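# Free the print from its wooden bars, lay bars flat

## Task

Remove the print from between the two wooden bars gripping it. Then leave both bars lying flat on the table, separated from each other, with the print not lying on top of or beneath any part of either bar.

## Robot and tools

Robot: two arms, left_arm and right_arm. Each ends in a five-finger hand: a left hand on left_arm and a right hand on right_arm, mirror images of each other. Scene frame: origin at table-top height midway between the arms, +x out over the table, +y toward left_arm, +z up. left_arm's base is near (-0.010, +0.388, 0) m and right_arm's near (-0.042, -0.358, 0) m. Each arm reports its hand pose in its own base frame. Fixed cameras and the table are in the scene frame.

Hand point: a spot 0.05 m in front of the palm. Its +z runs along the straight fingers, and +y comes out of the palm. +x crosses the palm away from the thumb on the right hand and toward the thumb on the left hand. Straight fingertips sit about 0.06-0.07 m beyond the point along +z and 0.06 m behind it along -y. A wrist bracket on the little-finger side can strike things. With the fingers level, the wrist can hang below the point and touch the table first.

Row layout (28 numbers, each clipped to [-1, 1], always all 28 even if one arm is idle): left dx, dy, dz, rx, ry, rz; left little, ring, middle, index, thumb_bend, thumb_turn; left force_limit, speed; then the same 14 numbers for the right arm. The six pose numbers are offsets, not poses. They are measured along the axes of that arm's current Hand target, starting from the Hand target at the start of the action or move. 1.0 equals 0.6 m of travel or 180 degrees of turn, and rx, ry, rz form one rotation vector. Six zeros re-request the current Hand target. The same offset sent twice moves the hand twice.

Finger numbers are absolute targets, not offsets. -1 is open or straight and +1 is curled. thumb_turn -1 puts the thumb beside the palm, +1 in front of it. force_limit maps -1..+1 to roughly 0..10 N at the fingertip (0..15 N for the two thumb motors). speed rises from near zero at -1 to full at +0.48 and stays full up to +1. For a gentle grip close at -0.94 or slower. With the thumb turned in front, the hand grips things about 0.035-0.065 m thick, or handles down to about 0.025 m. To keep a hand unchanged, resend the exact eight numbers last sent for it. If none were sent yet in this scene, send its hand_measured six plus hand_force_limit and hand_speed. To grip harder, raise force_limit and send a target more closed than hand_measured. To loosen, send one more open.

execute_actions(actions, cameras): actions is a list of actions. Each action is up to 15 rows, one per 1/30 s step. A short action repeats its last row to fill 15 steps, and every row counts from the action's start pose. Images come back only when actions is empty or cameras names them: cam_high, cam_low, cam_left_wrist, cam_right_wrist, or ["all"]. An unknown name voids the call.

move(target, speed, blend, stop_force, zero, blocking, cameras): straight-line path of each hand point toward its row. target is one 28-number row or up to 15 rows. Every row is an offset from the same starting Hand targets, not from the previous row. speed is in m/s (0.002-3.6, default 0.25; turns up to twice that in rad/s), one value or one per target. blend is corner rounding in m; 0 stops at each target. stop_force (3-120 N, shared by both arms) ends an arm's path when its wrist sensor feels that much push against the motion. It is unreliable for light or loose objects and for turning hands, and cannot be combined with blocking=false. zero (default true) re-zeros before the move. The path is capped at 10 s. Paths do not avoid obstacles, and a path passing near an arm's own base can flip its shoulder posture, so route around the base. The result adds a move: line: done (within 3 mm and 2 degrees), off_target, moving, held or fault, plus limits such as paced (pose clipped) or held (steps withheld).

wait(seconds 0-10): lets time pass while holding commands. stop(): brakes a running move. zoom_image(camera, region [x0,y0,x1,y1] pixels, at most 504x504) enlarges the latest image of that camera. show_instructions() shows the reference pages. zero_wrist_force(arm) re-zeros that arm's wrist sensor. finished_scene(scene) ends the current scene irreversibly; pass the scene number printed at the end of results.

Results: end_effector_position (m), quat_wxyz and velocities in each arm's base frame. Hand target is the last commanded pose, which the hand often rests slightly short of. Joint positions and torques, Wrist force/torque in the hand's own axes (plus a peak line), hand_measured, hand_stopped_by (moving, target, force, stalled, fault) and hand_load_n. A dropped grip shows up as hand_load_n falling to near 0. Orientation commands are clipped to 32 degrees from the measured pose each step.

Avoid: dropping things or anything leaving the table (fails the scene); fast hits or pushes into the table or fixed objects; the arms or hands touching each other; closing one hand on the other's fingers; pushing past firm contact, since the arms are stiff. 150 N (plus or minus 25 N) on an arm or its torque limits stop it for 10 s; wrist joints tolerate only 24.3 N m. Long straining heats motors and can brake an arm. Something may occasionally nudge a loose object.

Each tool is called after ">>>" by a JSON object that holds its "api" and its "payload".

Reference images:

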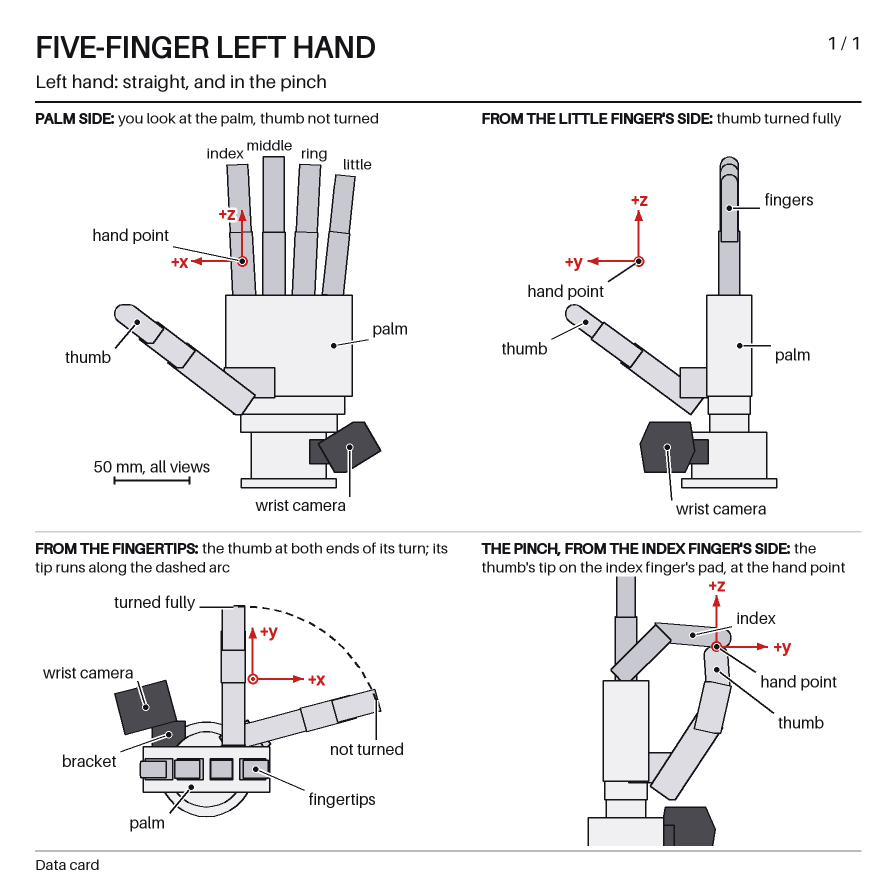

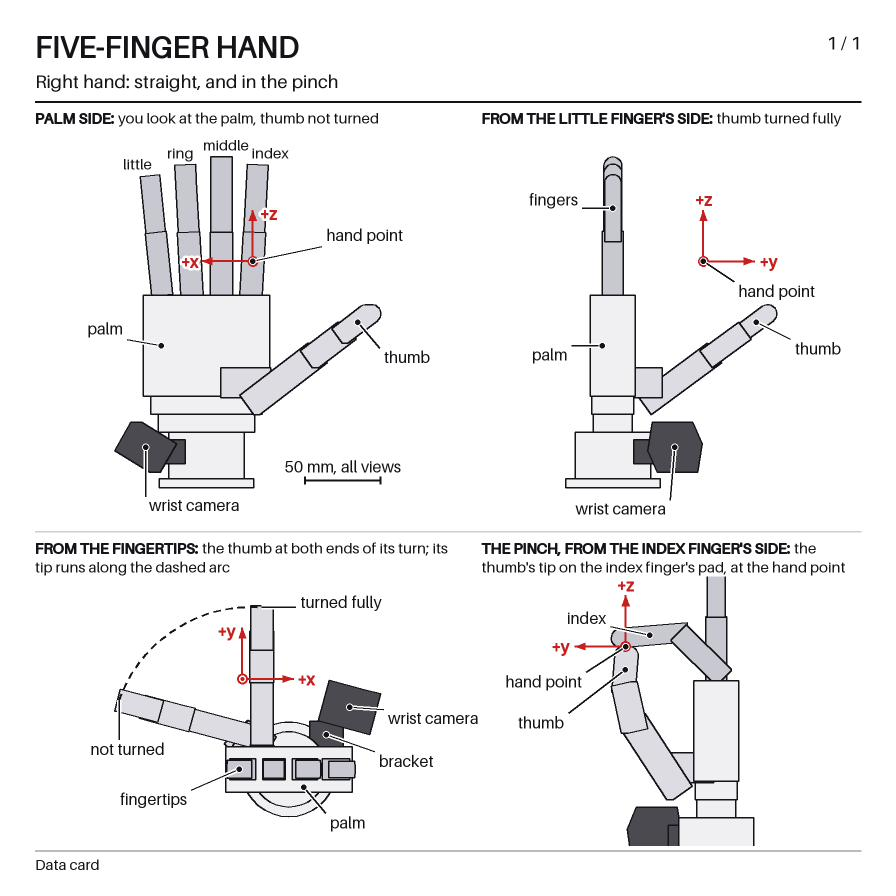

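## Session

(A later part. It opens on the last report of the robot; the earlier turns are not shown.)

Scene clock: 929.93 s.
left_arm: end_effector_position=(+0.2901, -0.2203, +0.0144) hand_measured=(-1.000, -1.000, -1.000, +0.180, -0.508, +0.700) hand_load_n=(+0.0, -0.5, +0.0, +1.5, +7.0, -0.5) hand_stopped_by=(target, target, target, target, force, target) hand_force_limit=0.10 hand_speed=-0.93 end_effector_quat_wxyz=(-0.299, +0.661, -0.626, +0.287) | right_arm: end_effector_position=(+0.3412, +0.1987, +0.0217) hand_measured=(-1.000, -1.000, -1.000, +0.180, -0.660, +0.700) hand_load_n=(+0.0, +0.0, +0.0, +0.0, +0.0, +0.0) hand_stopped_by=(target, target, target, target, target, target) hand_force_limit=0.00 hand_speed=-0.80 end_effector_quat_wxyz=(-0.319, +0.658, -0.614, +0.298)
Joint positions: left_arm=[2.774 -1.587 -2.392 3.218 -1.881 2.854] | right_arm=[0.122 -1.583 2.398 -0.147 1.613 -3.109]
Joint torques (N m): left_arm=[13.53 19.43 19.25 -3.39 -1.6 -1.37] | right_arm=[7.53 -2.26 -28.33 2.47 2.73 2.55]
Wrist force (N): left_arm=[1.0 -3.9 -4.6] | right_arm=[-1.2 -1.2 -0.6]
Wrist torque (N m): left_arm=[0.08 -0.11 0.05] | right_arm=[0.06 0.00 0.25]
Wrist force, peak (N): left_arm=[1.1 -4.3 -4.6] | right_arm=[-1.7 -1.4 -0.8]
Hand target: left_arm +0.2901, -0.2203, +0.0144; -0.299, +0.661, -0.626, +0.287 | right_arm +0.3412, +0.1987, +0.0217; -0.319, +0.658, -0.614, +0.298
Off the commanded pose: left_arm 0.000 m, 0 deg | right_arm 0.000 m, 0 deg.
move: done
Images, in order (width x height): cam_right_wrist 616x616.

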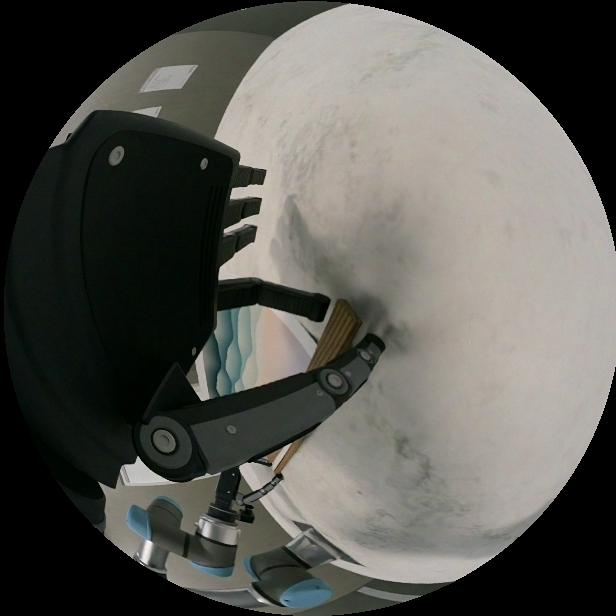

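>>> {"api": "move", "payload": {"target": [[0,0,0,0,0,0,-1,-1,-1,0.18,-0.29,0.7,0.1,-0.93,-0.005,0.0041,-0.0053,0,0,0,-1,-1,-1,0.18,-0.62,0.7,0.1,-0.93],[0,0,0,0,0,0,-1,-1,-1,0.18,-0.29,0.7,0.1,-0.93,-0.005,0.0045,-0.0048,0,0,0,-1,-1,-1,0.18,-0.3,0.7,0.1,-0.93]], "speed": 0.03, "cameras": ["cam_right_wrist"]}}

>>> {"api": "zoom_image", "payload": {"camera": "cam_right_wrist", "region": [290, 260, 410, 380]}}

Scene clock: 937.10 s.
left_arm: end_effector_position=(+0.2901, -0.2203, +0.0144) hand_measured=(-1.000, -1.000, -1.000, +0.180, -0.508, +0.700) hand_load_n=(+0.0, -0.5, +0.0, +1.5, +7.0, -1.0) hand_stopped_by=(target, target, target, target, force, target) hand_force_limit=0.10 hand_speed=-0.93 end_effector_quat_wxyz=(-0.299, +0.661, -0.626, +0.287) | right_arm: end_effector_position=(+0.3371, +0.2015, +0.0213) hand_measured=(-1.000, -1.000, -1.000, +0.180, -0.484, +0.700) hand_load_n=(+0.0, +0.0, +0.0, +9.0, +8.0, +0.0) hand_stopped_by=(target, target, target, target, force, target) hand_force_limit=0.10 hand_speed=-0.93 end_effector_quat_wxyz=(-0.319, +0.658, -0.614, +0.298)
Joint positions: left_arm=[2.774 -1.587 -2.392 3.218 -1.881 2.854] | right_arm=[0.139 -1.585 2.402 -0.148 1.625 -3.099]
Joint torques (N m): left_arm=[13.02 19.59 19.93 -3.33 -1.5 -1.54] | right_arm=[7.44 -3.71 -2.59 -1.57 2.43 2.53]
Wrist force (N): left_arm=[0.7 -4.4 -4.5] | right_arm=[-1.1 -2.6 -1.3]
Wrist torque (N m): left_arm=[0.02 -0.06 0.04] | right_arm=[0.07 -0.01 0.27]
Wrist force, peak (N): left_arm=[1.2 -4.6 -4.6] | right_arm=[-1.2 -2.9 -1.5]
Hand target: left_arm +0.2901, -0.2203, +0.0144; -0.299, +0.661, -0.626, +0.287 | right_arm +0.3371, +0.2015, +0.0213; -0.319, +0.658, -0.614, +0.298
Off the commanded pose: left_arm 0.000 m, 0 deg | right_arm 0.000 m, 0 deg.
move: done
Images, in order (width x height): cam_right_wrist 616x616.

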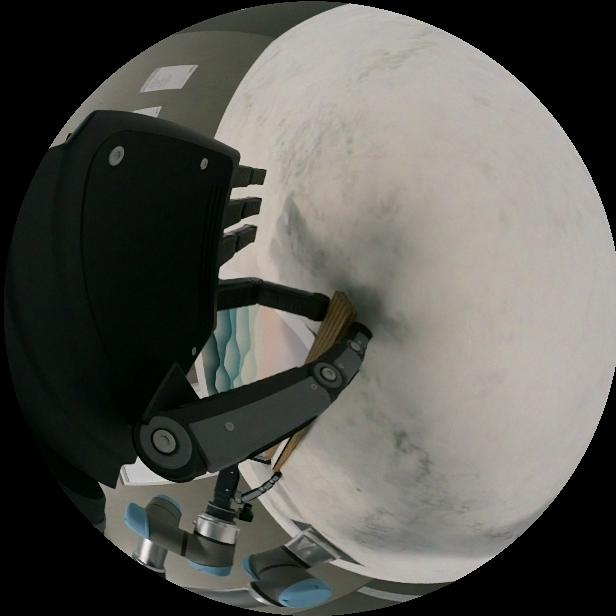

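Scaled by 4.200 from the camera's 616x616 image, which has a finer 880x880 frame.

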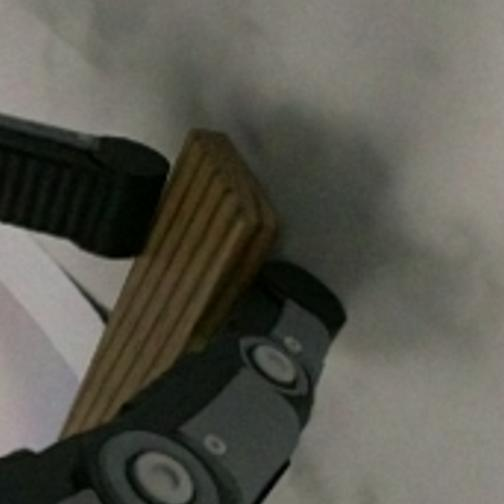

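>>> {"api": "move", "payload": {"target": [0,0,0,0,0,0,-1,-1,-1,0.18,-0.29,0.7,0.1,-0.93,0.0333,0,0,0,0,0,-1,-1,-1,0.18,-0.3,0.7,0.1,-0.93], "speed": 0.015, "cameras": ["cam_high","cam_right_wrist"]}}

>>> {"api": "zoom_image", "payload": {"camera": "cam_right_wrist", "region": [290, 260, 410, 380]}}

>>> {"api": "zoom_image", "payload": {"camera": "cam_high", "region": [300, 130, 460, 290]}}

Scene clock: 941.63 s.
left_arm: end_effector_position=(+0.2901, -0.2203, +0.0144) hand_measured=(-1.000, -1.000, -1.000, +0.180, -0.508, +0.700) hand_load_n=(+0.0, +0.0, +0.0, +1.5, +7.0, -0.5) hand_stopped_by=(target, target, target, target, force, target) hand_force_limit=0.10 hand_speed=-0.93 end_effector_quat_wxyz=(-0.299, +0.661, -0.626, +0.287) | right_arm: end_effector_position=(+0.3384, +0.1816, +0.0213) hand_measured=(-1.000, -1.000, -1.000, +0.180, -0.482, +0.700) hand_load_n=(+0.0, +0.0, +0.0, +1.5, +1.0, +1.0) hand_stopped_by=(target, target, target, target, force, target) hand_force_limit=0.10 hand_speed=-0.93 end_effector_quat_wxyz=(-0.319, +0.658, -0.614, +0.298)
Joint positions: left_arm=[2.774 -1.587 -2.392 3.218 -1.881 2.854] | right_arm=[0.036 -1.62 2.434 -0.147 1.545 -3.162]
Joint torques (N m): left_arm=[12.52 19.3 19.48 -3.33 -1.41 -1.47] | right_arm=[-9.56 -21.06 -4 2.43 -2.16 -2.32]
Wrist force (N): left_arm=[1.2 -4.5 -4.1] | right_arm=[-1.5 -2.1 -0.8]
Wrist torque (N m): left_arm=[-0.01 -0.10 0.07] | right_arm=[0.04 0.00 0.44]
Wrist force, peak (N): left_arm=[0.8 -4.7 -4.4] | right_arm=[-2.3 -3.4 -1.5]
Hand target: left_arm +0.2901, -0.2203, +0.0144; -0.299, +0.661, -0.626, +0.287 | right_arm +0.3384, +0.1815, +0.0213; -0.319, +0.658, -0.614, +0.298
Off the commanded pose: left_arm 0.000 m, 0 deg | right_arm 0.000 m, 0 deg.
move: done
Images, in order (width x height): cam_high 672x504, cam_right_wrist 616x616.

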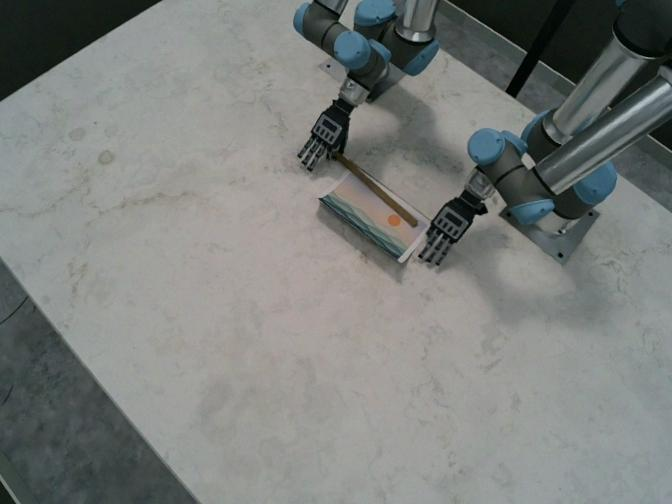

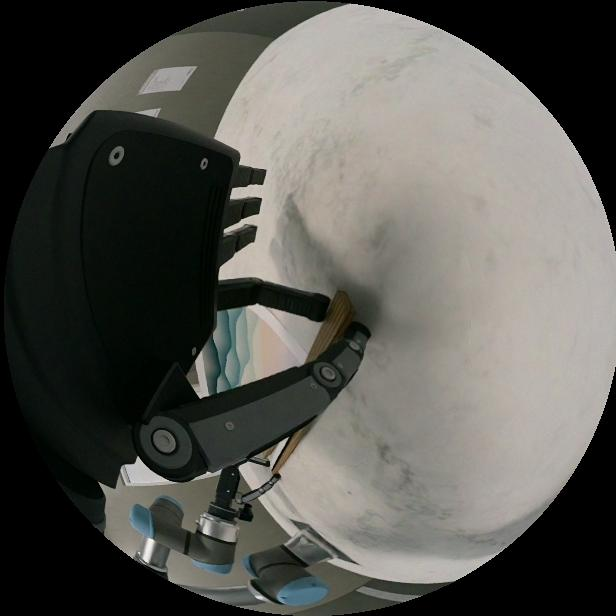

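Scaled by 4.200 from the camera's 616x616 image, which has a finer 880x880 frame.

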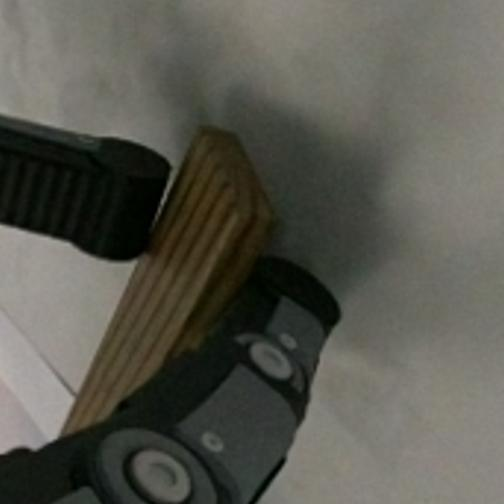

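Scaled by 3.150 from the camera's 672x504 image, which has a finer 960x720 frame.

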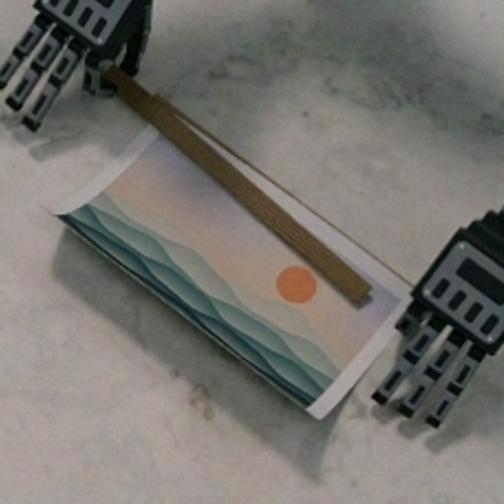

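>>> {"api": "move", "payload": {"target": [[0,0,0,0,0,0,-1,-1,-1,0.18,-0.29,0.7,0.1,-0.93,0,0,0,0,0,0,-1,-1,-1,0.18,-0.28,0.7,0.1,-0.93],[0,0,0,0,0,0,-1,-1,-1,0.18,-0.29,0.7,0.1,-0.93,0.0667,0,0,0,0,0,-1,-1,-1,0.18,-0.28,0.7,0.1,-0.93]], "speed": 0.02, "cameras": ["cam_high","cam_right_wrist"]}}

>>> {"api": "zoom_image", "payload": {"camera": "cam_right_wrist", "region": [290, 260, 410, 380]}}

>>> {"api": "zoom_image", "payload": {"camera": "cam_high", "region": [300, 130, 460, 290]}}

Scene clock: 950.20 s.
left_arm: end_effector_position=(+0.2901, -0.2203, +0.0144) hand_measured=(-1.000, -1.000, -1.000, +0.180, -0.508, +0.700) hand_load_n=(+0.0, +0.0, +0.0, +2.0, +7.0, -2.5) hand_stopped_by=(target, target, target, target, force, target) hand_force_limit=0.10 hand_speed=-0.93 end_effector_quat_wxyz=(-0.299, +0.661, -0.626, +0.287) | right_arm: end_effector_position=(+0.3412, +0.1416, +0.0213) hand_measured=(-1.000, -1.000, -1.000, +0.180, -0.280, +0.700) hand_load_n=(+0.0, +0.0, +0.0, +0.0, +0.0, +0.0) hand_stopped_by=(target, target, target, target, target, target) hand_force_limit=0.10 hand_speed=-0.93 end_effector_quat_wxyz=(-0.319, +0.658, -0.614, +0.298)
Joint positions: left_arm=[2.774 -1.587 -2.392 3.218 -1.881 2.854] | right_arm=[-0.192 -1.677 2.488 -0.127 1.367 -3.306]
Joint torques (N m): left_arm=[12.73 19.13 20.13 -3.1 -1.16 -1.54] | right_arm=[-10.22 -19.24 -4.22 2.81 -2.64 -2.51]
Wrist force (N): left_arm=[1.0 -4.2 -4.7] | right_arm=[-1.2 -1.4 -0.8]
Wrist torque (N m): left_arm=[0.01 -0.07 0.08] | right_arm=[0.05 -0.02 0.43]
Wrist force, peak (N): left_arm=[0.8 -4.5 -5.0] | right_arm=[-1.0 -4.5 -1.5]
Hand target: left_arm +0.2901, -0.2203, +0.0144; -0.299, +0.661, -0.626, +0.287 | right_arm +0.3412, +0.1416, +0.0213; -0.319, +0.658, -0.614, +0.298
Off the commanded pose: left_arm 0.000 m, 0 deg | right_arm 0.000 m, 0 deg.
move: done
Images, in order (width x height): cam_high 672x504, cam_right_wrist 616x616.

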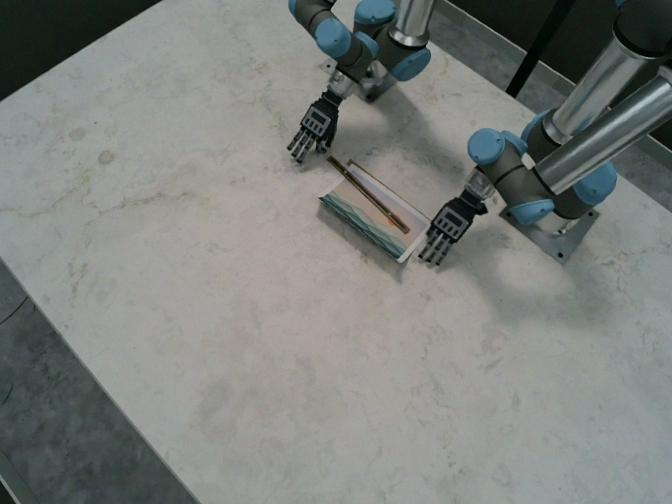

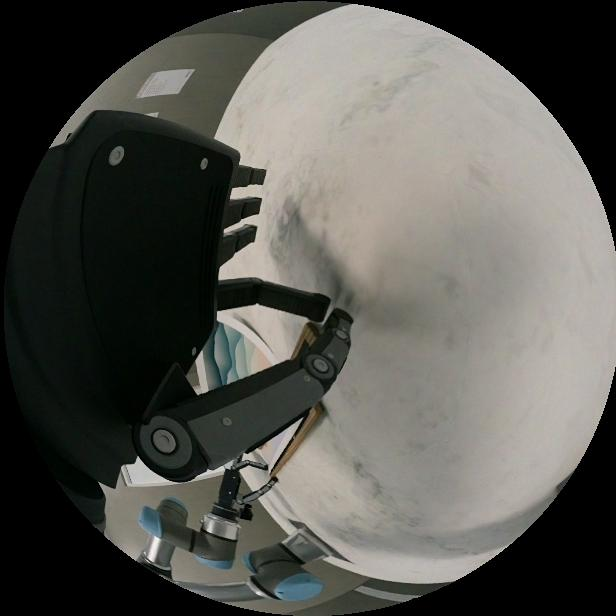

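Scaled by 4.200 from the camera's 616x616 image, which has a finer 880x880 frame.

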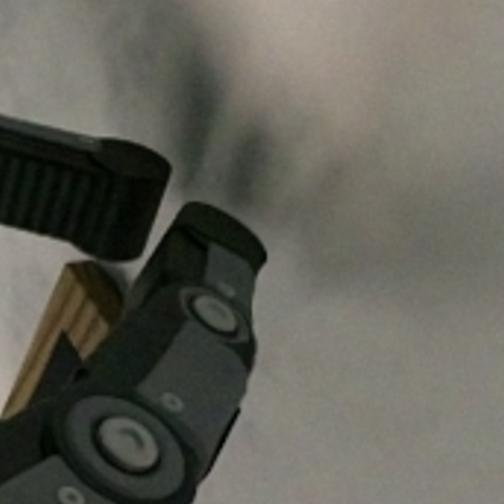

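Scaled by 3.150 from the camera's 672x504 image, which has a finer 960x720 frame.

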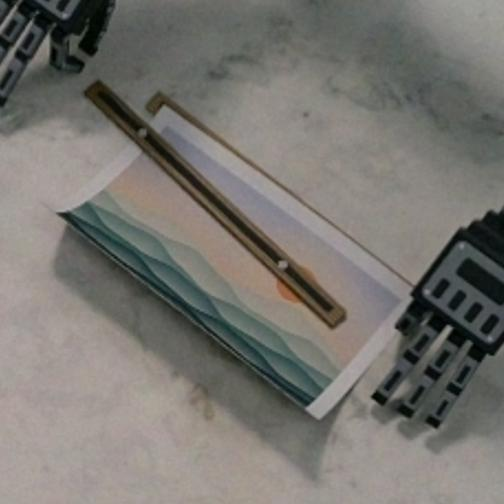

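>>> {"api": "move", "payload": {"target": [[0,0,0,0,0,0,-1,-1,-1,0.16,-0.62,0.7,0.1,-0.9,0,-0.0263,-0.0205,0,0,0,-1,-1,-1,0.18,-0.28,0.7,0.1,-0.93],[-0.0167,0,0,0,0,0,-1,-1,-1,0.16,-0.62,0.7,0.1,-0.9,0,-0.0525,-0.041,0,0,0,-1,-1,-1,0.18,-0.28,0.7,0.1,-0.93],[-0.0167,-0.0503,-0.0437,0,0,0,-1,-1,-1,0.16,-0.62,0.7,0.1,-0.9,0,-0.0525,-0.041,0,0,0,-1,-1,-1,0.18,-0.65,0.7,0.1,-0.8],[0.1087,-0.1179,0.0341,0,0.0222,0.0193,-1,-1,-1,0.18,-0.65,0.7,0.1,-0.8,0,-0.0525,-0.041,0,0,0,-1,-1,-1,0.18,-0.65,0.7,0.1,-0.8]], "speed": [0.03,0.04,0.06,0.08], "cameras": ["cam_high","cam_left_wrist","cam_right_wrist"]}}

>>> {"api": "zoom_image", "payload": {"camera": "cam_high", "region": [300, 130, 460, 290]}}

Scene clock: 986.53 s.
left_arm: end_effector_position=(+0.3553, -0.2821, +0.0545) hand_measured=(-1.000, -1.000, -1.000, +0.180, -0.650, +0.700) hand_load_n=(+0.0, +0.0, +0.0, +0.0, +0.0, +0.0) hand_stopped_by=(target, target, target, target, target, target) hand_force_limit=0.10 hand_speed=-0.80 end_effector_quat_wxyz=(-0.286, +0.631, -0.656, +0.300) | right_arm: end_effector_position=(+0.3414, +0.1416, +0.0613) hand_measured=(-1.000, -1.000, -1.000, +0.180, -0.650, +0.700) hand_load_n=(+0.0, +0.0, +0.0, +0.0, +0.0, +0.0) hand_stopped_by=(target, target, target, target, target, target) hand_force_limit=0.10 hand_speed=-0.80 end_effector_quat_wxyz=(-0.319, +0.658, -0.614, +0.298)
Joint positions: left_arm=[2.703 -1.702 -2.122 3.068 -1.865 2.87] | right_arm=[-0.192 -1.776 2.428 0.033 1.367 -3.306]
Joint torques (N m): left_arm=[-12.52 14.01 25.77 -3.19 -1.9 1.67] | right_arm=[-8.75 -17.04 -28.04 2.28 -2.61 -1.72]
Wrist force (N): left_arm=[1.3 1.4 -0.4] | right_arm=[-1.2 -1.4 -1.2]
Wrist torque (N m): left_arm=[0.19 -0.12 -0.01] | right_arm=[0.05 -0.01 0.44]
Wrist force, peak (N): left_arm=[0.7 -10.4 -5.6] | right_arm=[-1.6 -1.7 -1.0]
Hand target: left_arm +0.3553, -0.2821, +0.0545; -0.286, +0.631, -0.656, +0.300 | right_arm +0.3414, +0.1416, +0.0613; -0.319, +0.658, -0.614, +0.298
Off the commanded pose: left_arm 0.000 m, 0 deg | right_arm 0.000 m, 0 deg.
move: done
Images, in order (width x height): cam_high 672x504, cam_left_wrist 616x616, cam_right_wrist 616x616.

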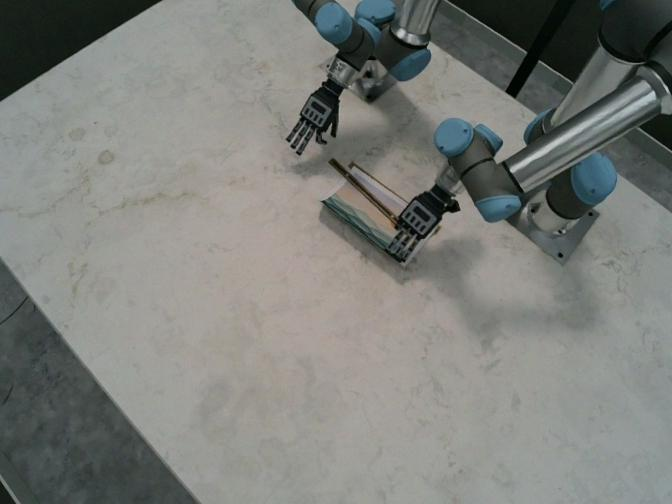

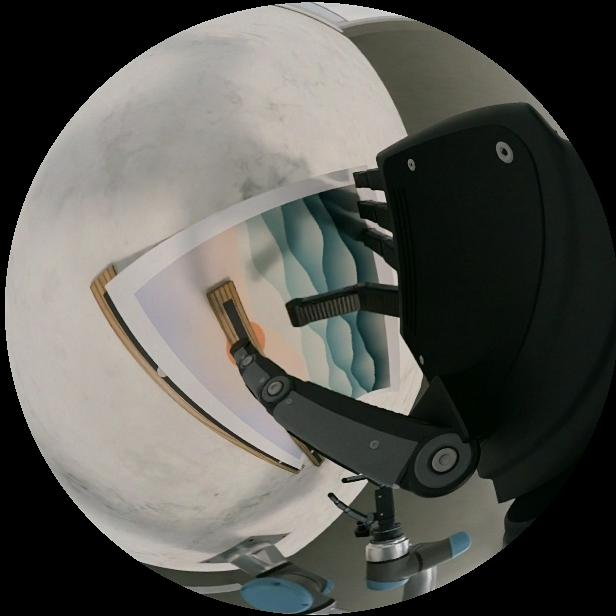

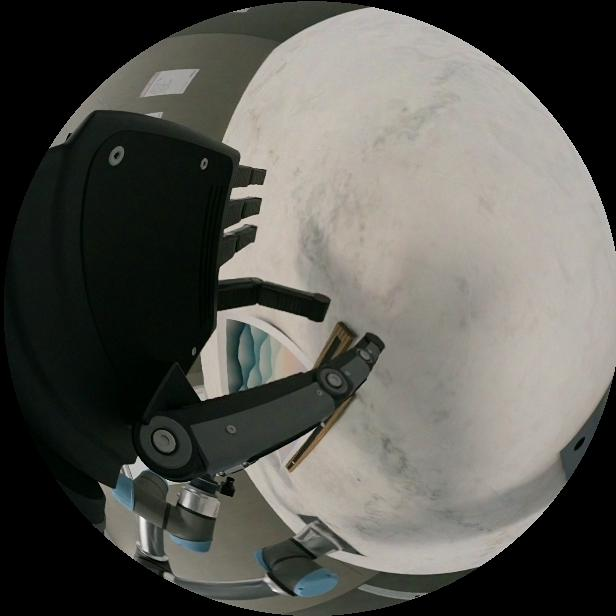

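Scaled by 3.150 from the camera's 672x504 image, which has a finer 960x720 frame.

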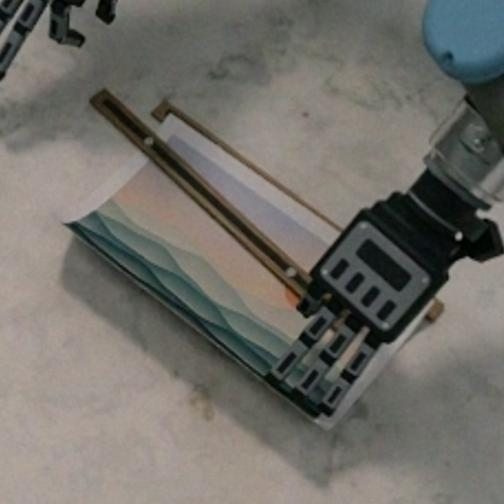

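>>> {"api": "wait", "payload": {"seconds": 0.2, "cameras": ["cam_low"]}}

>>> {"api": "zoom_image", "payload": {"camera": "cam_low", "region": [330, 180, 530, 310]}}

Scene clock: 996.87 s.
left_arm: end_effector_position=(+0.3553, -0.2821, +0.0545) hand_measured=(-1.000, -1.000, -1.000, +0.180, -0.650, +0.700) hand_load_n=(+0.0, +0.0, +0.0, +0.0, +0.0, +0.0) hand_stopped_by=(target, target, target, target, target, target) hand_force_limit=0.10 hand_speed=-0.80 end_effector_quat_wxyz=(-0.286, +0.631, -0.656, +0.300) | right_arm: end_effector_position=(+0.3414, +0.1416, +0.0613) hand_measured=(-1.000, -1.000, -1.000, +0.180, -0.650, +0.700) hand_load_n=(+0.0, +0.0, +0.0, +0.0, +0.0, +0.0) hand_stopped_by=(target, target, target, target, target, target) hand_force_limit=0.10 hand_speed=-0.80 end_effector_quat_wxyz=(-0.319, +0.658, -0.614, +0.298)
Joint positions: left_arm=[2.703 -1.702 -2.122 3.068 -1.865 2.87] | right_arm=[-0.192 -1.776 2.428 0.033 1.367 -3.306]
Joint torques (N m): left_arm=[-13.28 14.87 26.25 -3.02 -1.77 -1.45] | right_arm=[-6.98 -17.82 -27.48 1.63 -2.69 -1.72]
Wrist force (N): left_arm=[1.3 1.2 -0.3] | right_arm=[-1.5 -1.7 -0.8]
Wrist torque (N m): left_arm=[0.17 -0.11 -0.02] | right_arm=[0.00 0.02 0.43]
Wrist force, peak (N): left_arm=[1.3 1.7 -0.5] | right_arm=[-1.5 -1.6 -1.1]
Hand target: left_arm +0.3553, -0.2821, +0.0545; -0.286, +0.631, -0.656, +0.300 | right_arm +0.3414, +0.1416, +0.0613; -0.319, +0.658, -0.614, +0.298
Off the commanded pose: left_arm 0.000 m, 0 deg | right_arm 0.000 m, 0 deg.
wait: 0.20 s; at rest from the start
Images, in order (width x height): cam_low 672x504.

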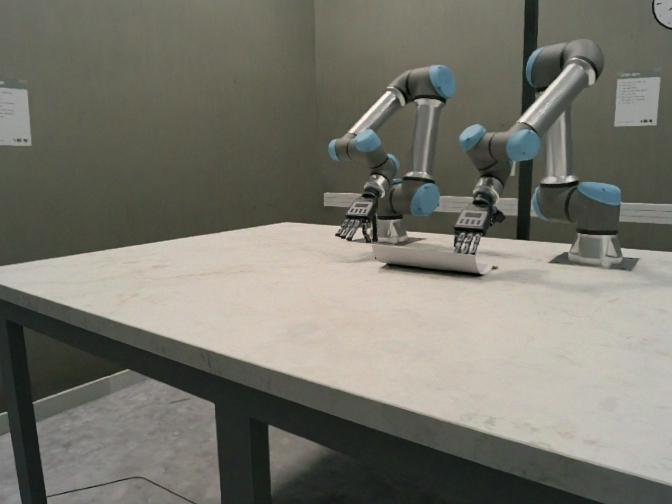

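Scaled by 2.520 from the camera's 672x504 image, which has a finer 960x720 frame.

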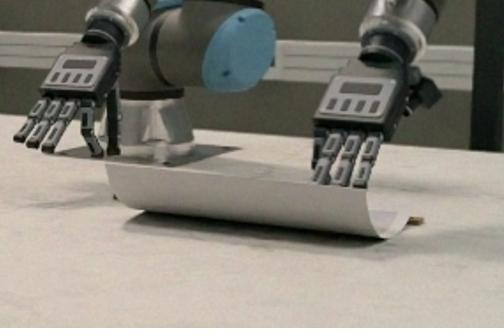

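>>> {"api": "move", "payload": {"target": [-0.035,0.0087,-0.0101,0,0,0,0.6,0.6,0.6,0.18,-0.65,0.7,0.1,-0.6,-0.0733,-0.0313,0.0401,0,0.0232,0.0181,-1,-1,-1,0.18,-0.65,0.7,0.1,-0.8], "speed": 0.08, "cameras": ["cam_left_wrist","cam_right_wrist"]}}

>>> {"api": "zoom_image", "payload": {"camera": "cam_left_wrist", "region": [190, 230, 330, 370]}}

>>> {"api": "zoom_image", "payload": {"camera": "cam_right_wrist", "region": [280, 240, 420, 380]}}

Scene clock: 1021.37 s.
left_arm: end_effector_position=(+0.3481, -0.2608, +0.0545) hand_measured=(+0.600, +0.600, +0.600, +0.180, -0.650, +0.700) hand_load_n=(+0.0, +0.0, +0.0, +0.0, +0.0, +0.0) hand_stopped_by=(target, target, target, target, target, target) hand_force_limit=0.10 hand_speed=-0.60 end_effector_quat_wxyz=(-0.286, +0.631, -0.656, +0.300) | right_arm: end_effector_position=(+0.3688, +0.1876, +0.0612) hand_measured=(-1.000, -1.000, -1.000, +0.180, -0.650, +0.700) hand_load_n=(+0.0, +0.0, +0.0, +0.0, +0.0, +0.0) hand_stopped_by=(target, target, target, target, target, target) hand_force_limit=0.10 hand_speed=-0.80 end_effector_quat_wxyz=(-0.305, +0.629, -0.644, +0.312)
Joint positions: left_arm=[2.763 -1.648 -2.181 3.085 -1.821 2.912] | right_arm=[0.125 -1.609 2.287 -0.005 1.688 -3.05]
Joint torques (N m): left_arm=[13.94 27.11 0.64 1.97 1.12 2.01] | right_arm=[7.4 -4.19 -29.29 2.38 2.56 2.34]
Wrist force (N): left_arm=[1.2 1.3 -0.3] | right_arm=[-1.0 -1.3 -0.5]
Wrist torque (N m): left_arm=[0.17 -0.11 -0.14] | right_arm=[0.05 -0.04 0.27]
Wrist force, peak (N): left_arm=[1.5 1.6 -0.4] | right_arm=[-1.5 -1.8 -0.9]
Hand target: left_arm +0.3481, -0.2608, +0.0545; -0.286, +0.631, -0.656, +0.300 | right_arm +0.3688, +0.1876, +0.0612; -0.305, +0.629, -0.644, +0.312
Off the commanded pose: left_arm 0.000 m, 0 deg | right_arm 0.000 m, 0 deg.
move: done
Images, in order (width x height): cam_left_wrist 616x616, cam_right_wrist 616x616.

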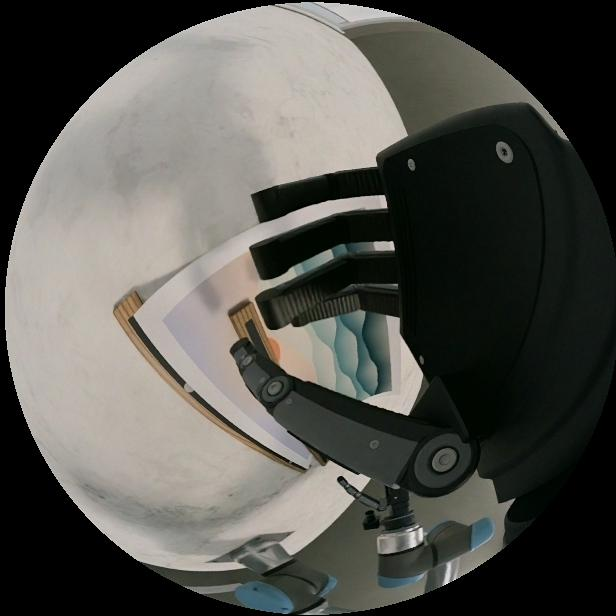

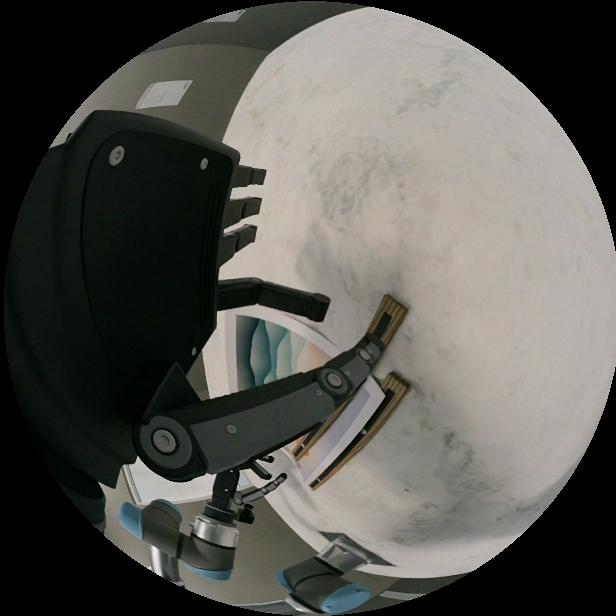

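Scaled by 3.600 from the camera's 616x616 image, which has a finer 880x880 frame.

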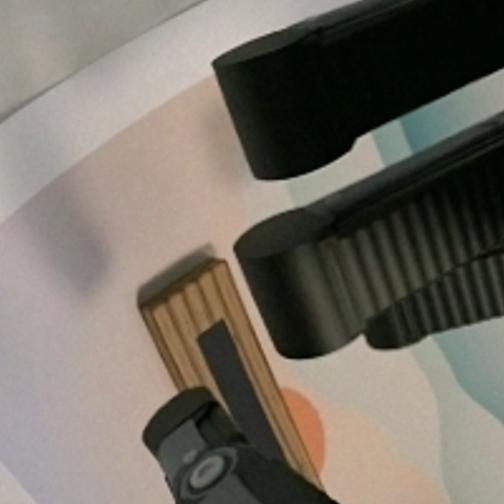

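Scaled by 3.600 from the camera's 616x616 image, which has a finer 880x880 frame.

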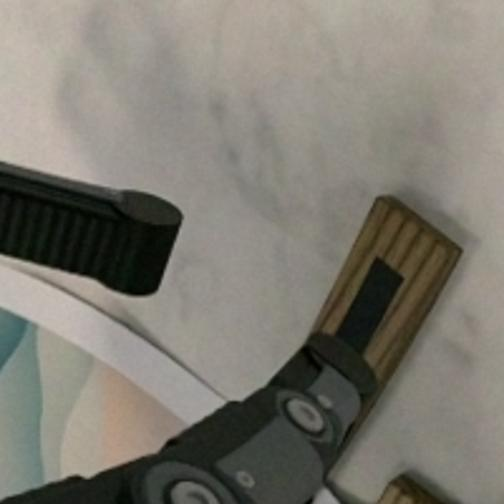

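>>> {"api": "move", "payload": {"target": [0.005,0.0276,0.0306,0,0,0,0.6,0.6,0.6,0.18,-0.65,0.7,0.1,-0.6,0.01,0.0481,0.0143,0,0,0,-1,-1,-1,0.18,-0.65,0.7,0.1,-0.8], "speed": 0.05, "cameras": ["cam_left_wrist","cam_right_wrist"]}}

>>> {"api": "zoom_image", "payload": {"camera": "cam_left_wrist", "region": [210, 250, 330, 370]}}

>>> {"api": "zoom_image", "payload": {"camera": "cam_right_wrist", "region": [290, 240, 410, 360]}}

Scene clock: 1035.00 s.
left_arm: end_effector_position=(+0.3510, -0.2640, +0.0300) hand_measured=(+0.600, +0.600, +0.600, +0.180, -0.650, +0.700) hand_load_n=(+0.0, +0.0, +0.0, +0.0, +0.0, +0.0) hand_stopped_by=(target, target, target, target, target, target) hand_force_limit=0.10 hand_speed=-0.60 end_effector_quat_wxyz=(-0.286, +0.631, -0.656, +0.300) | right_arm: end_effector_position=(+0.3576, +0.1819, +0.0332) hand_measured=(-1.000, -1.000, -1.000, +0.180, -0.650, +0.700) hand_load_n=(+0.0, +0.0, +0.0, +0.0, +0.0, +0.0) hand_stopped_by=(target, target, target, target, target, target) hand_force_limit=0.10 hand_speed=-0.80 end_effector_quat_wxyz=(-0.305, +0.629, -0.644, +0.312)
Joint positions: left_arm=[2.756 -1.706 -2.198 3.158 -1.827 2.907] | right_arm=[0.105 -1.585 2.358 -0.102 1.672 -3.062]
Joint torques (N m): left_arm=[-11.82 13.6 -0.05 2.09 -1.93 -2.16] | right_arm=[-9.6 -5.89 -4.02 -1.57 -2.52 -2.22]
Wrist force (N): left_arm=[1.0 1.6 -0.2] | right_arm=[-1.2 -0.9 -0.6]
Wrist torque (N m): left_arm=[0.20 -0.07 0.01] | right_arm=[0.11 -0.02 0.43]
Wrist force, peak (N): left_arm=[1.1 1.7 -0.3] | right_arm=[-1.1 -1.9 -0.6]
Hand target: left_arm +0.3510, -0.2640, +0.0300; -0.286, +0.631, -0.656, +0.300 | right_arm +0.3575, +0.1819, +0.0332; -0.305, +0.629, -0.644, +0.312
Off the commanded pose: left_arm 0.000 m, 0 deg | right_arm 0.000 m, 0 deg.
move: done
Images, in order (width x height): cam_left_wrist 616x616, cam_right_wrist 616x616.

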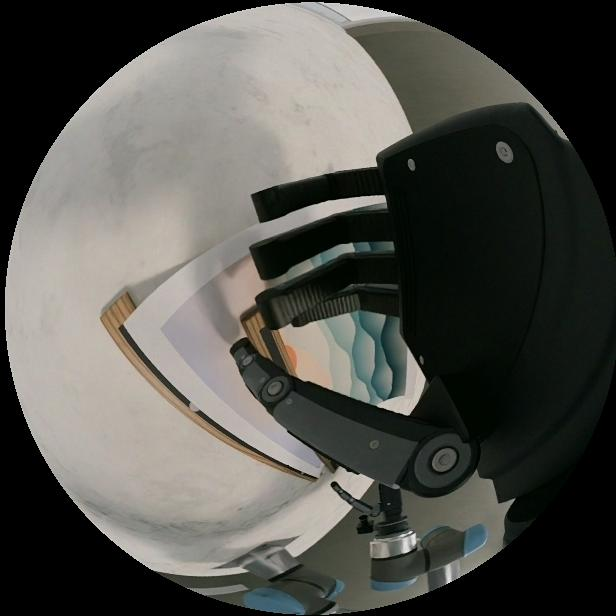

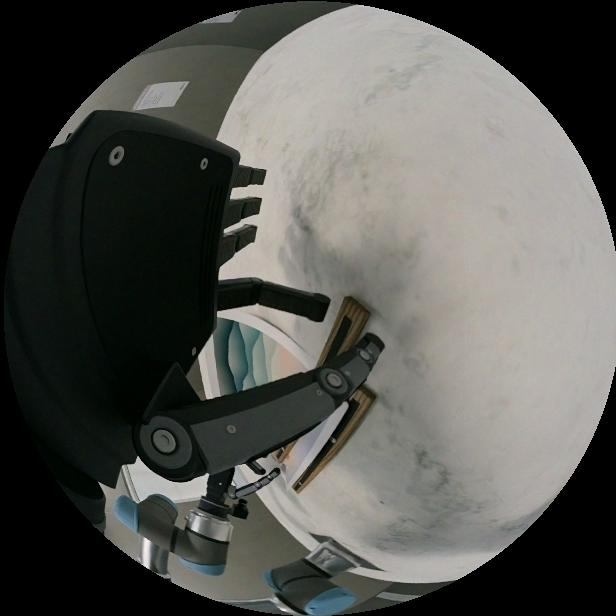

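Scaled by 4.200 from the camera's 616x616 image, which has a finer 880x880 frame.

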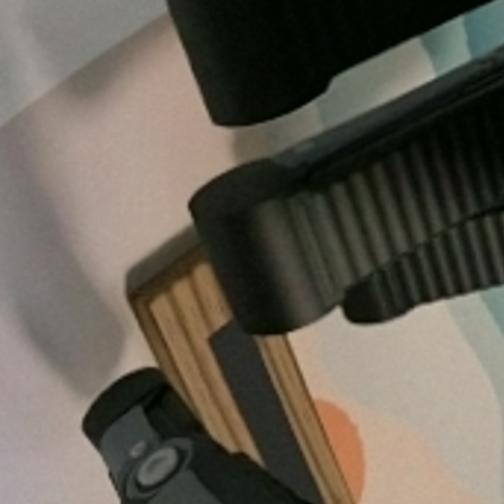

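Scaled by 4.200 from the camera's 616x616 image, which has a finer 880x880 frame.

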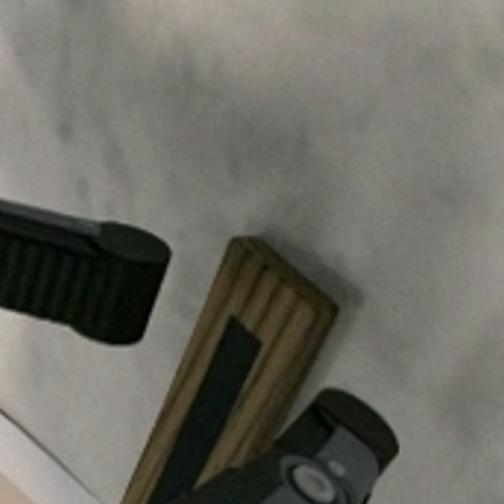

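>>> {"api": "move", "payload": {"target": [[0,0.0121,0.0077,0,0,0,0.6,0.6,0.6,0.18,-0.63,0.7,0.1,-0.6,0,-0.0072,0.0092,-0.0222,0,0,-1,-1,-1,0.18,-0.62,0.7,0.1,-0.8],[0,0.0121,0.0077,0,0,0,0.6,0.6,0.6,0.18,-0.63,0.7,0.1,-0.6,0,0.0046,0.0184,-0.0222,0,0,-1,-1,-1,0.18,-0.62,0.7,0.1,-0.8]], "speed": 0.04, "cameras": ["cam_left_wrist","cam_right_wrist"]}}

>>> {"api": "zoom_image", "payload": {"camera": "cam_right_wrist", "region": [290, 240, 410, 360]}}

Scene clock: 1053.97 s.
left_arm: end_effector_position=(+0.3497, -0.2640, +0.0214) hand_measured=(+0.600, +0.600, +0.600, +0.180, -0.630, +0.700) hand_load_n=(+0.0, -0.5, +0.0, +0.0, +0.0, +0.0) hand_stopped_by=(target, target, target, target, target, target) hand_force_limit=0.10 hand_speed=-0.60 end_effector_quat_wxyz=(-0.286, +0.631, -0.656, +0.300) | right_arm: end_effector_position=(+0.3645, +0.1817, +0.0242) hand_measured=(-1.000, -1.000, -1.000, +0.180, -0.620, +0.700) hand_load_n=(+0.0, +0.0, +0.0, +0.0, +0.0, +0.0) hand_stopped_by=(target, target, target, target, target, target) hand_force_limit=0.10 hand_speed=-0.80 end_effector_quat_wxyz=(-0.283, +0.639, -0.654, +0.290)
Joint positions: left_arm=[2.754 -1.722 -2.21 3.185 -1.828 2.906] | right_arm=[0.093 -1.52 2.302 -0.041 1.657 -3.063]
Joint torques (N m): left_arm=[-12.18 13.29 -1.01 2.06 -1.91 -2.09] | right_arm=[-3.6 -8.01 -5.37 -1.58 -1.98 -1.44]
Wrist force (N): left_arm=[1.0 1.4 -0.1] | right_arm=[-1.1 -1.2 -0.7]
Wrist torque (N m): left_arm=[0.19 -0.08 0.02] | right_arm=[0.08 -0.06 0.43]
Wrist force, peak (N): left_arm=[1.1 1.7 -0.3] | right_arm=[-1.4 -1.3 -0.9]
Hand target: left_arm +0.3497, -0.2640, +0.0214; -0.286, +0.631, -0.656, +0.300 | right_arm +0.3645, +0.1817, +0.0242; -0.283, +0.639, -0.654, +0.290
Off the commanded pose: left_arm 0.000 m, 0 deg | right_arm 0.000 m, 0 deg.
move: done
Images, in order (width x height): cam_left_wrist 616x616, cam_right_wrist 616x616.

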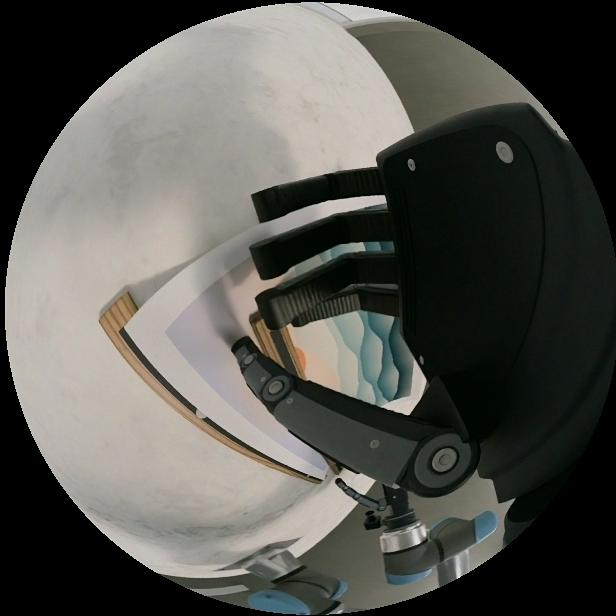

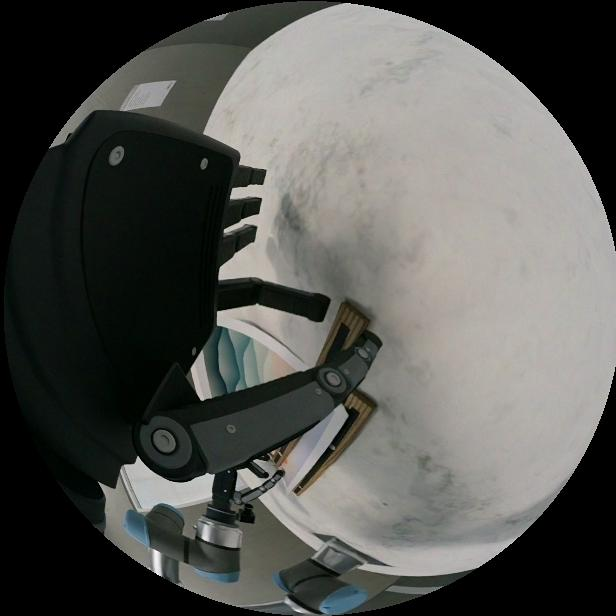

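Scaled by 4.200 from the camera's 616x616 image, which has a finer 880x880 frame.

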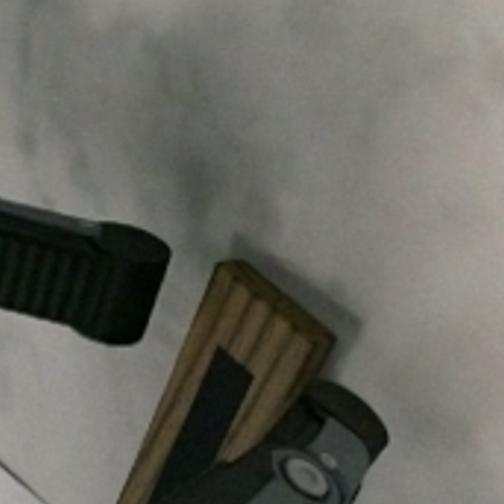

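>>> {"api": "move", "payload": {"target": [0,0.0081,0.007,0,0,0,0.6,0.6,0.6,0.18,-0.63,0.7,0.1,-0.6,0,0.0092,0.0083,0,0,0,-1,-1,-1,0.18,-0.62,0.7,0.1,-0.8], "speed": 0.01, "stop_force": 3.5, "cameras": ["cam_left_wrist","cam_right_wrist"]}}

>>> {"api": "zoom_image", "payload": {"camera": "cam_left_wrist", "region": [210, 250, 330, 370]}}

>>> {"api": "zoom_image", "payload": {"camera": "cam_right_wrist", "region": [290, 260, 410, 380]}}

Scene clock: 1059.83 s.
left_arm: end_effector_position=(+0.3497, -0.2640, +0.0150) hand_measured=(+0.600, +0.600, +0.600, +0.180, -0.630, +0.700) hand_load_n=(+0.0, +0.0, +0.0, +0.0, +0.0, +0.0) hand_stopped_by=(target, target, target, target, target, target) hand_force_limit=0.10 hand_speed=-0.60 end_effector_quat_wxyz=(-0.286, +0.631, -0.656, +0.300) | right_arm: end_effector_position=(+0.3645, +0.1817, +0.0167) hand_measured=(-1.000, -1.000, -1.000, +0.180, -0.620, +0.700) hand_load_n=(+0.0, -0.5, +0.0, +0.0, +0.0, +0.0) hand_stopped_by=(target, target, target, target, target, target) hand_force_limit=0.10 hand_speed=-0.80 end_effector_quat_wxyz=(-0.283, +0.639, -0.654, +0.290)
Joint positions: left_arm=[2.754 -1.735 -2.216 3.205 -1.828 2.906] | right_arm=[0.093 -1.504 2.311 -0.067 1.657 -3.063]
Joint torques (N m): left_arm=[-12.33 13.76 -0.61 1.94 -1.88 -1.96] | right_arm=[5.35 -7.57 -2.74 -1.43 1.24 1.49]
Wrist force (N): left_arm=[1.1 0.3 -1.4] | right_arm=[-1.0 -1.3 -0.8]
Wrist torque (N m): left_arm=[0.13 -0.12 0.03] | right_arm=[0.07 -0.07 0.42]
Wrist force, peak (N): left_arm=[1.1 1.7 0.1] | right_arm=[-1.6 -1.1 -1.1]
Hand target: left_arm +0.3497, -0.2640, +0.0150; -0.286, +0.631, -0.656, +0.300 | right_arm +0.3645, +0.1817, +0.0167; -0.283, +0.639, -0.654, +0.290
Off the commanded pose: left_arm 0.000 m, 0 deg | right_arm 0.000 m, 0 deg.
move: done
Images, in order (width x height): cam_left_wrist 616x616, cam_right_wrist 616x616.

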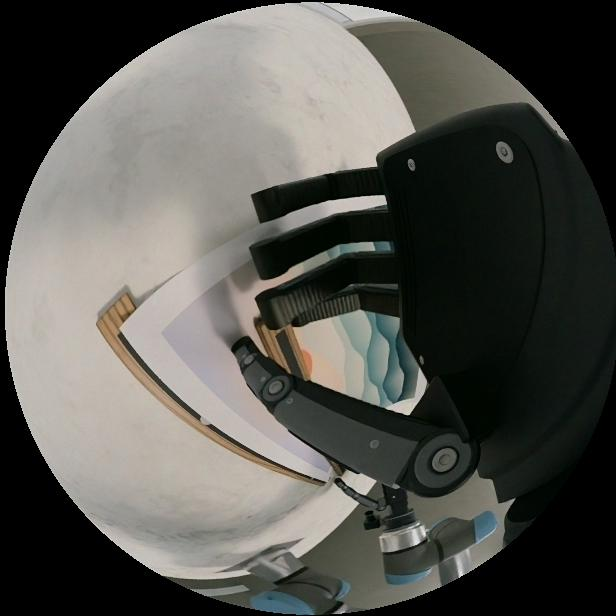

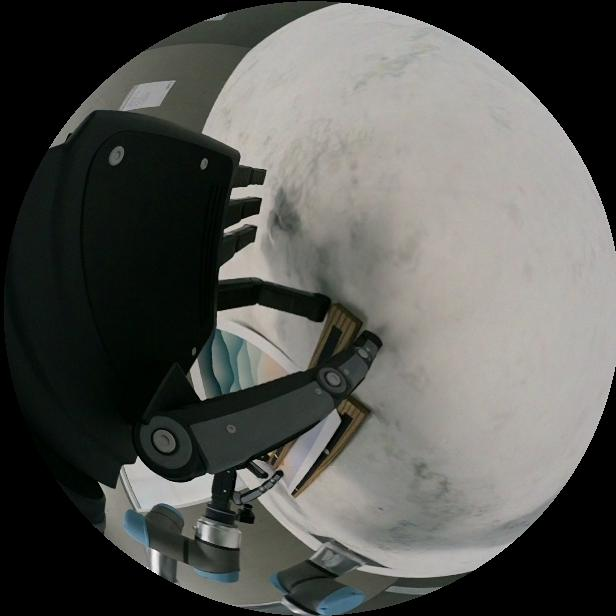

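Scaled by 4.200 from the camera's 616x616 image, which has a finer 880x880 frame.

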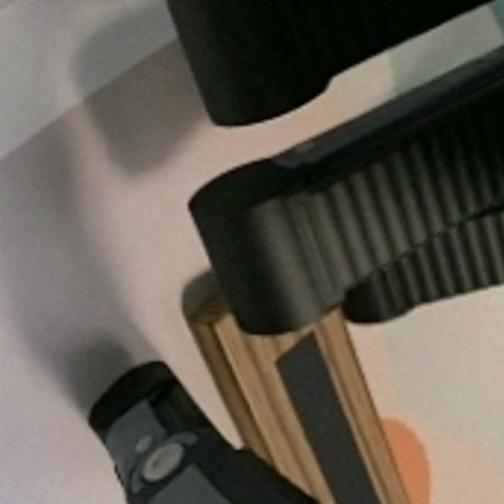

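Scaled by 4.200 from the camera's 616x616 image, which has a finer 880x880 frame.

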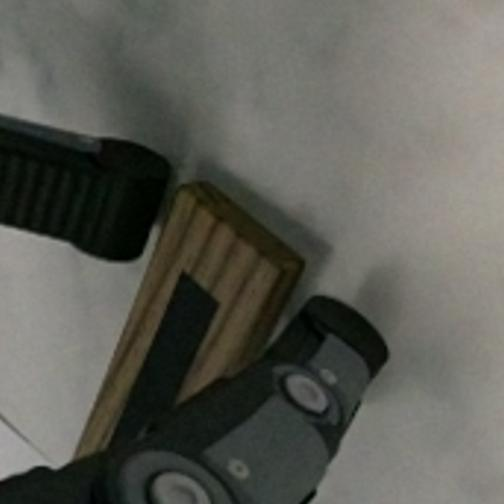

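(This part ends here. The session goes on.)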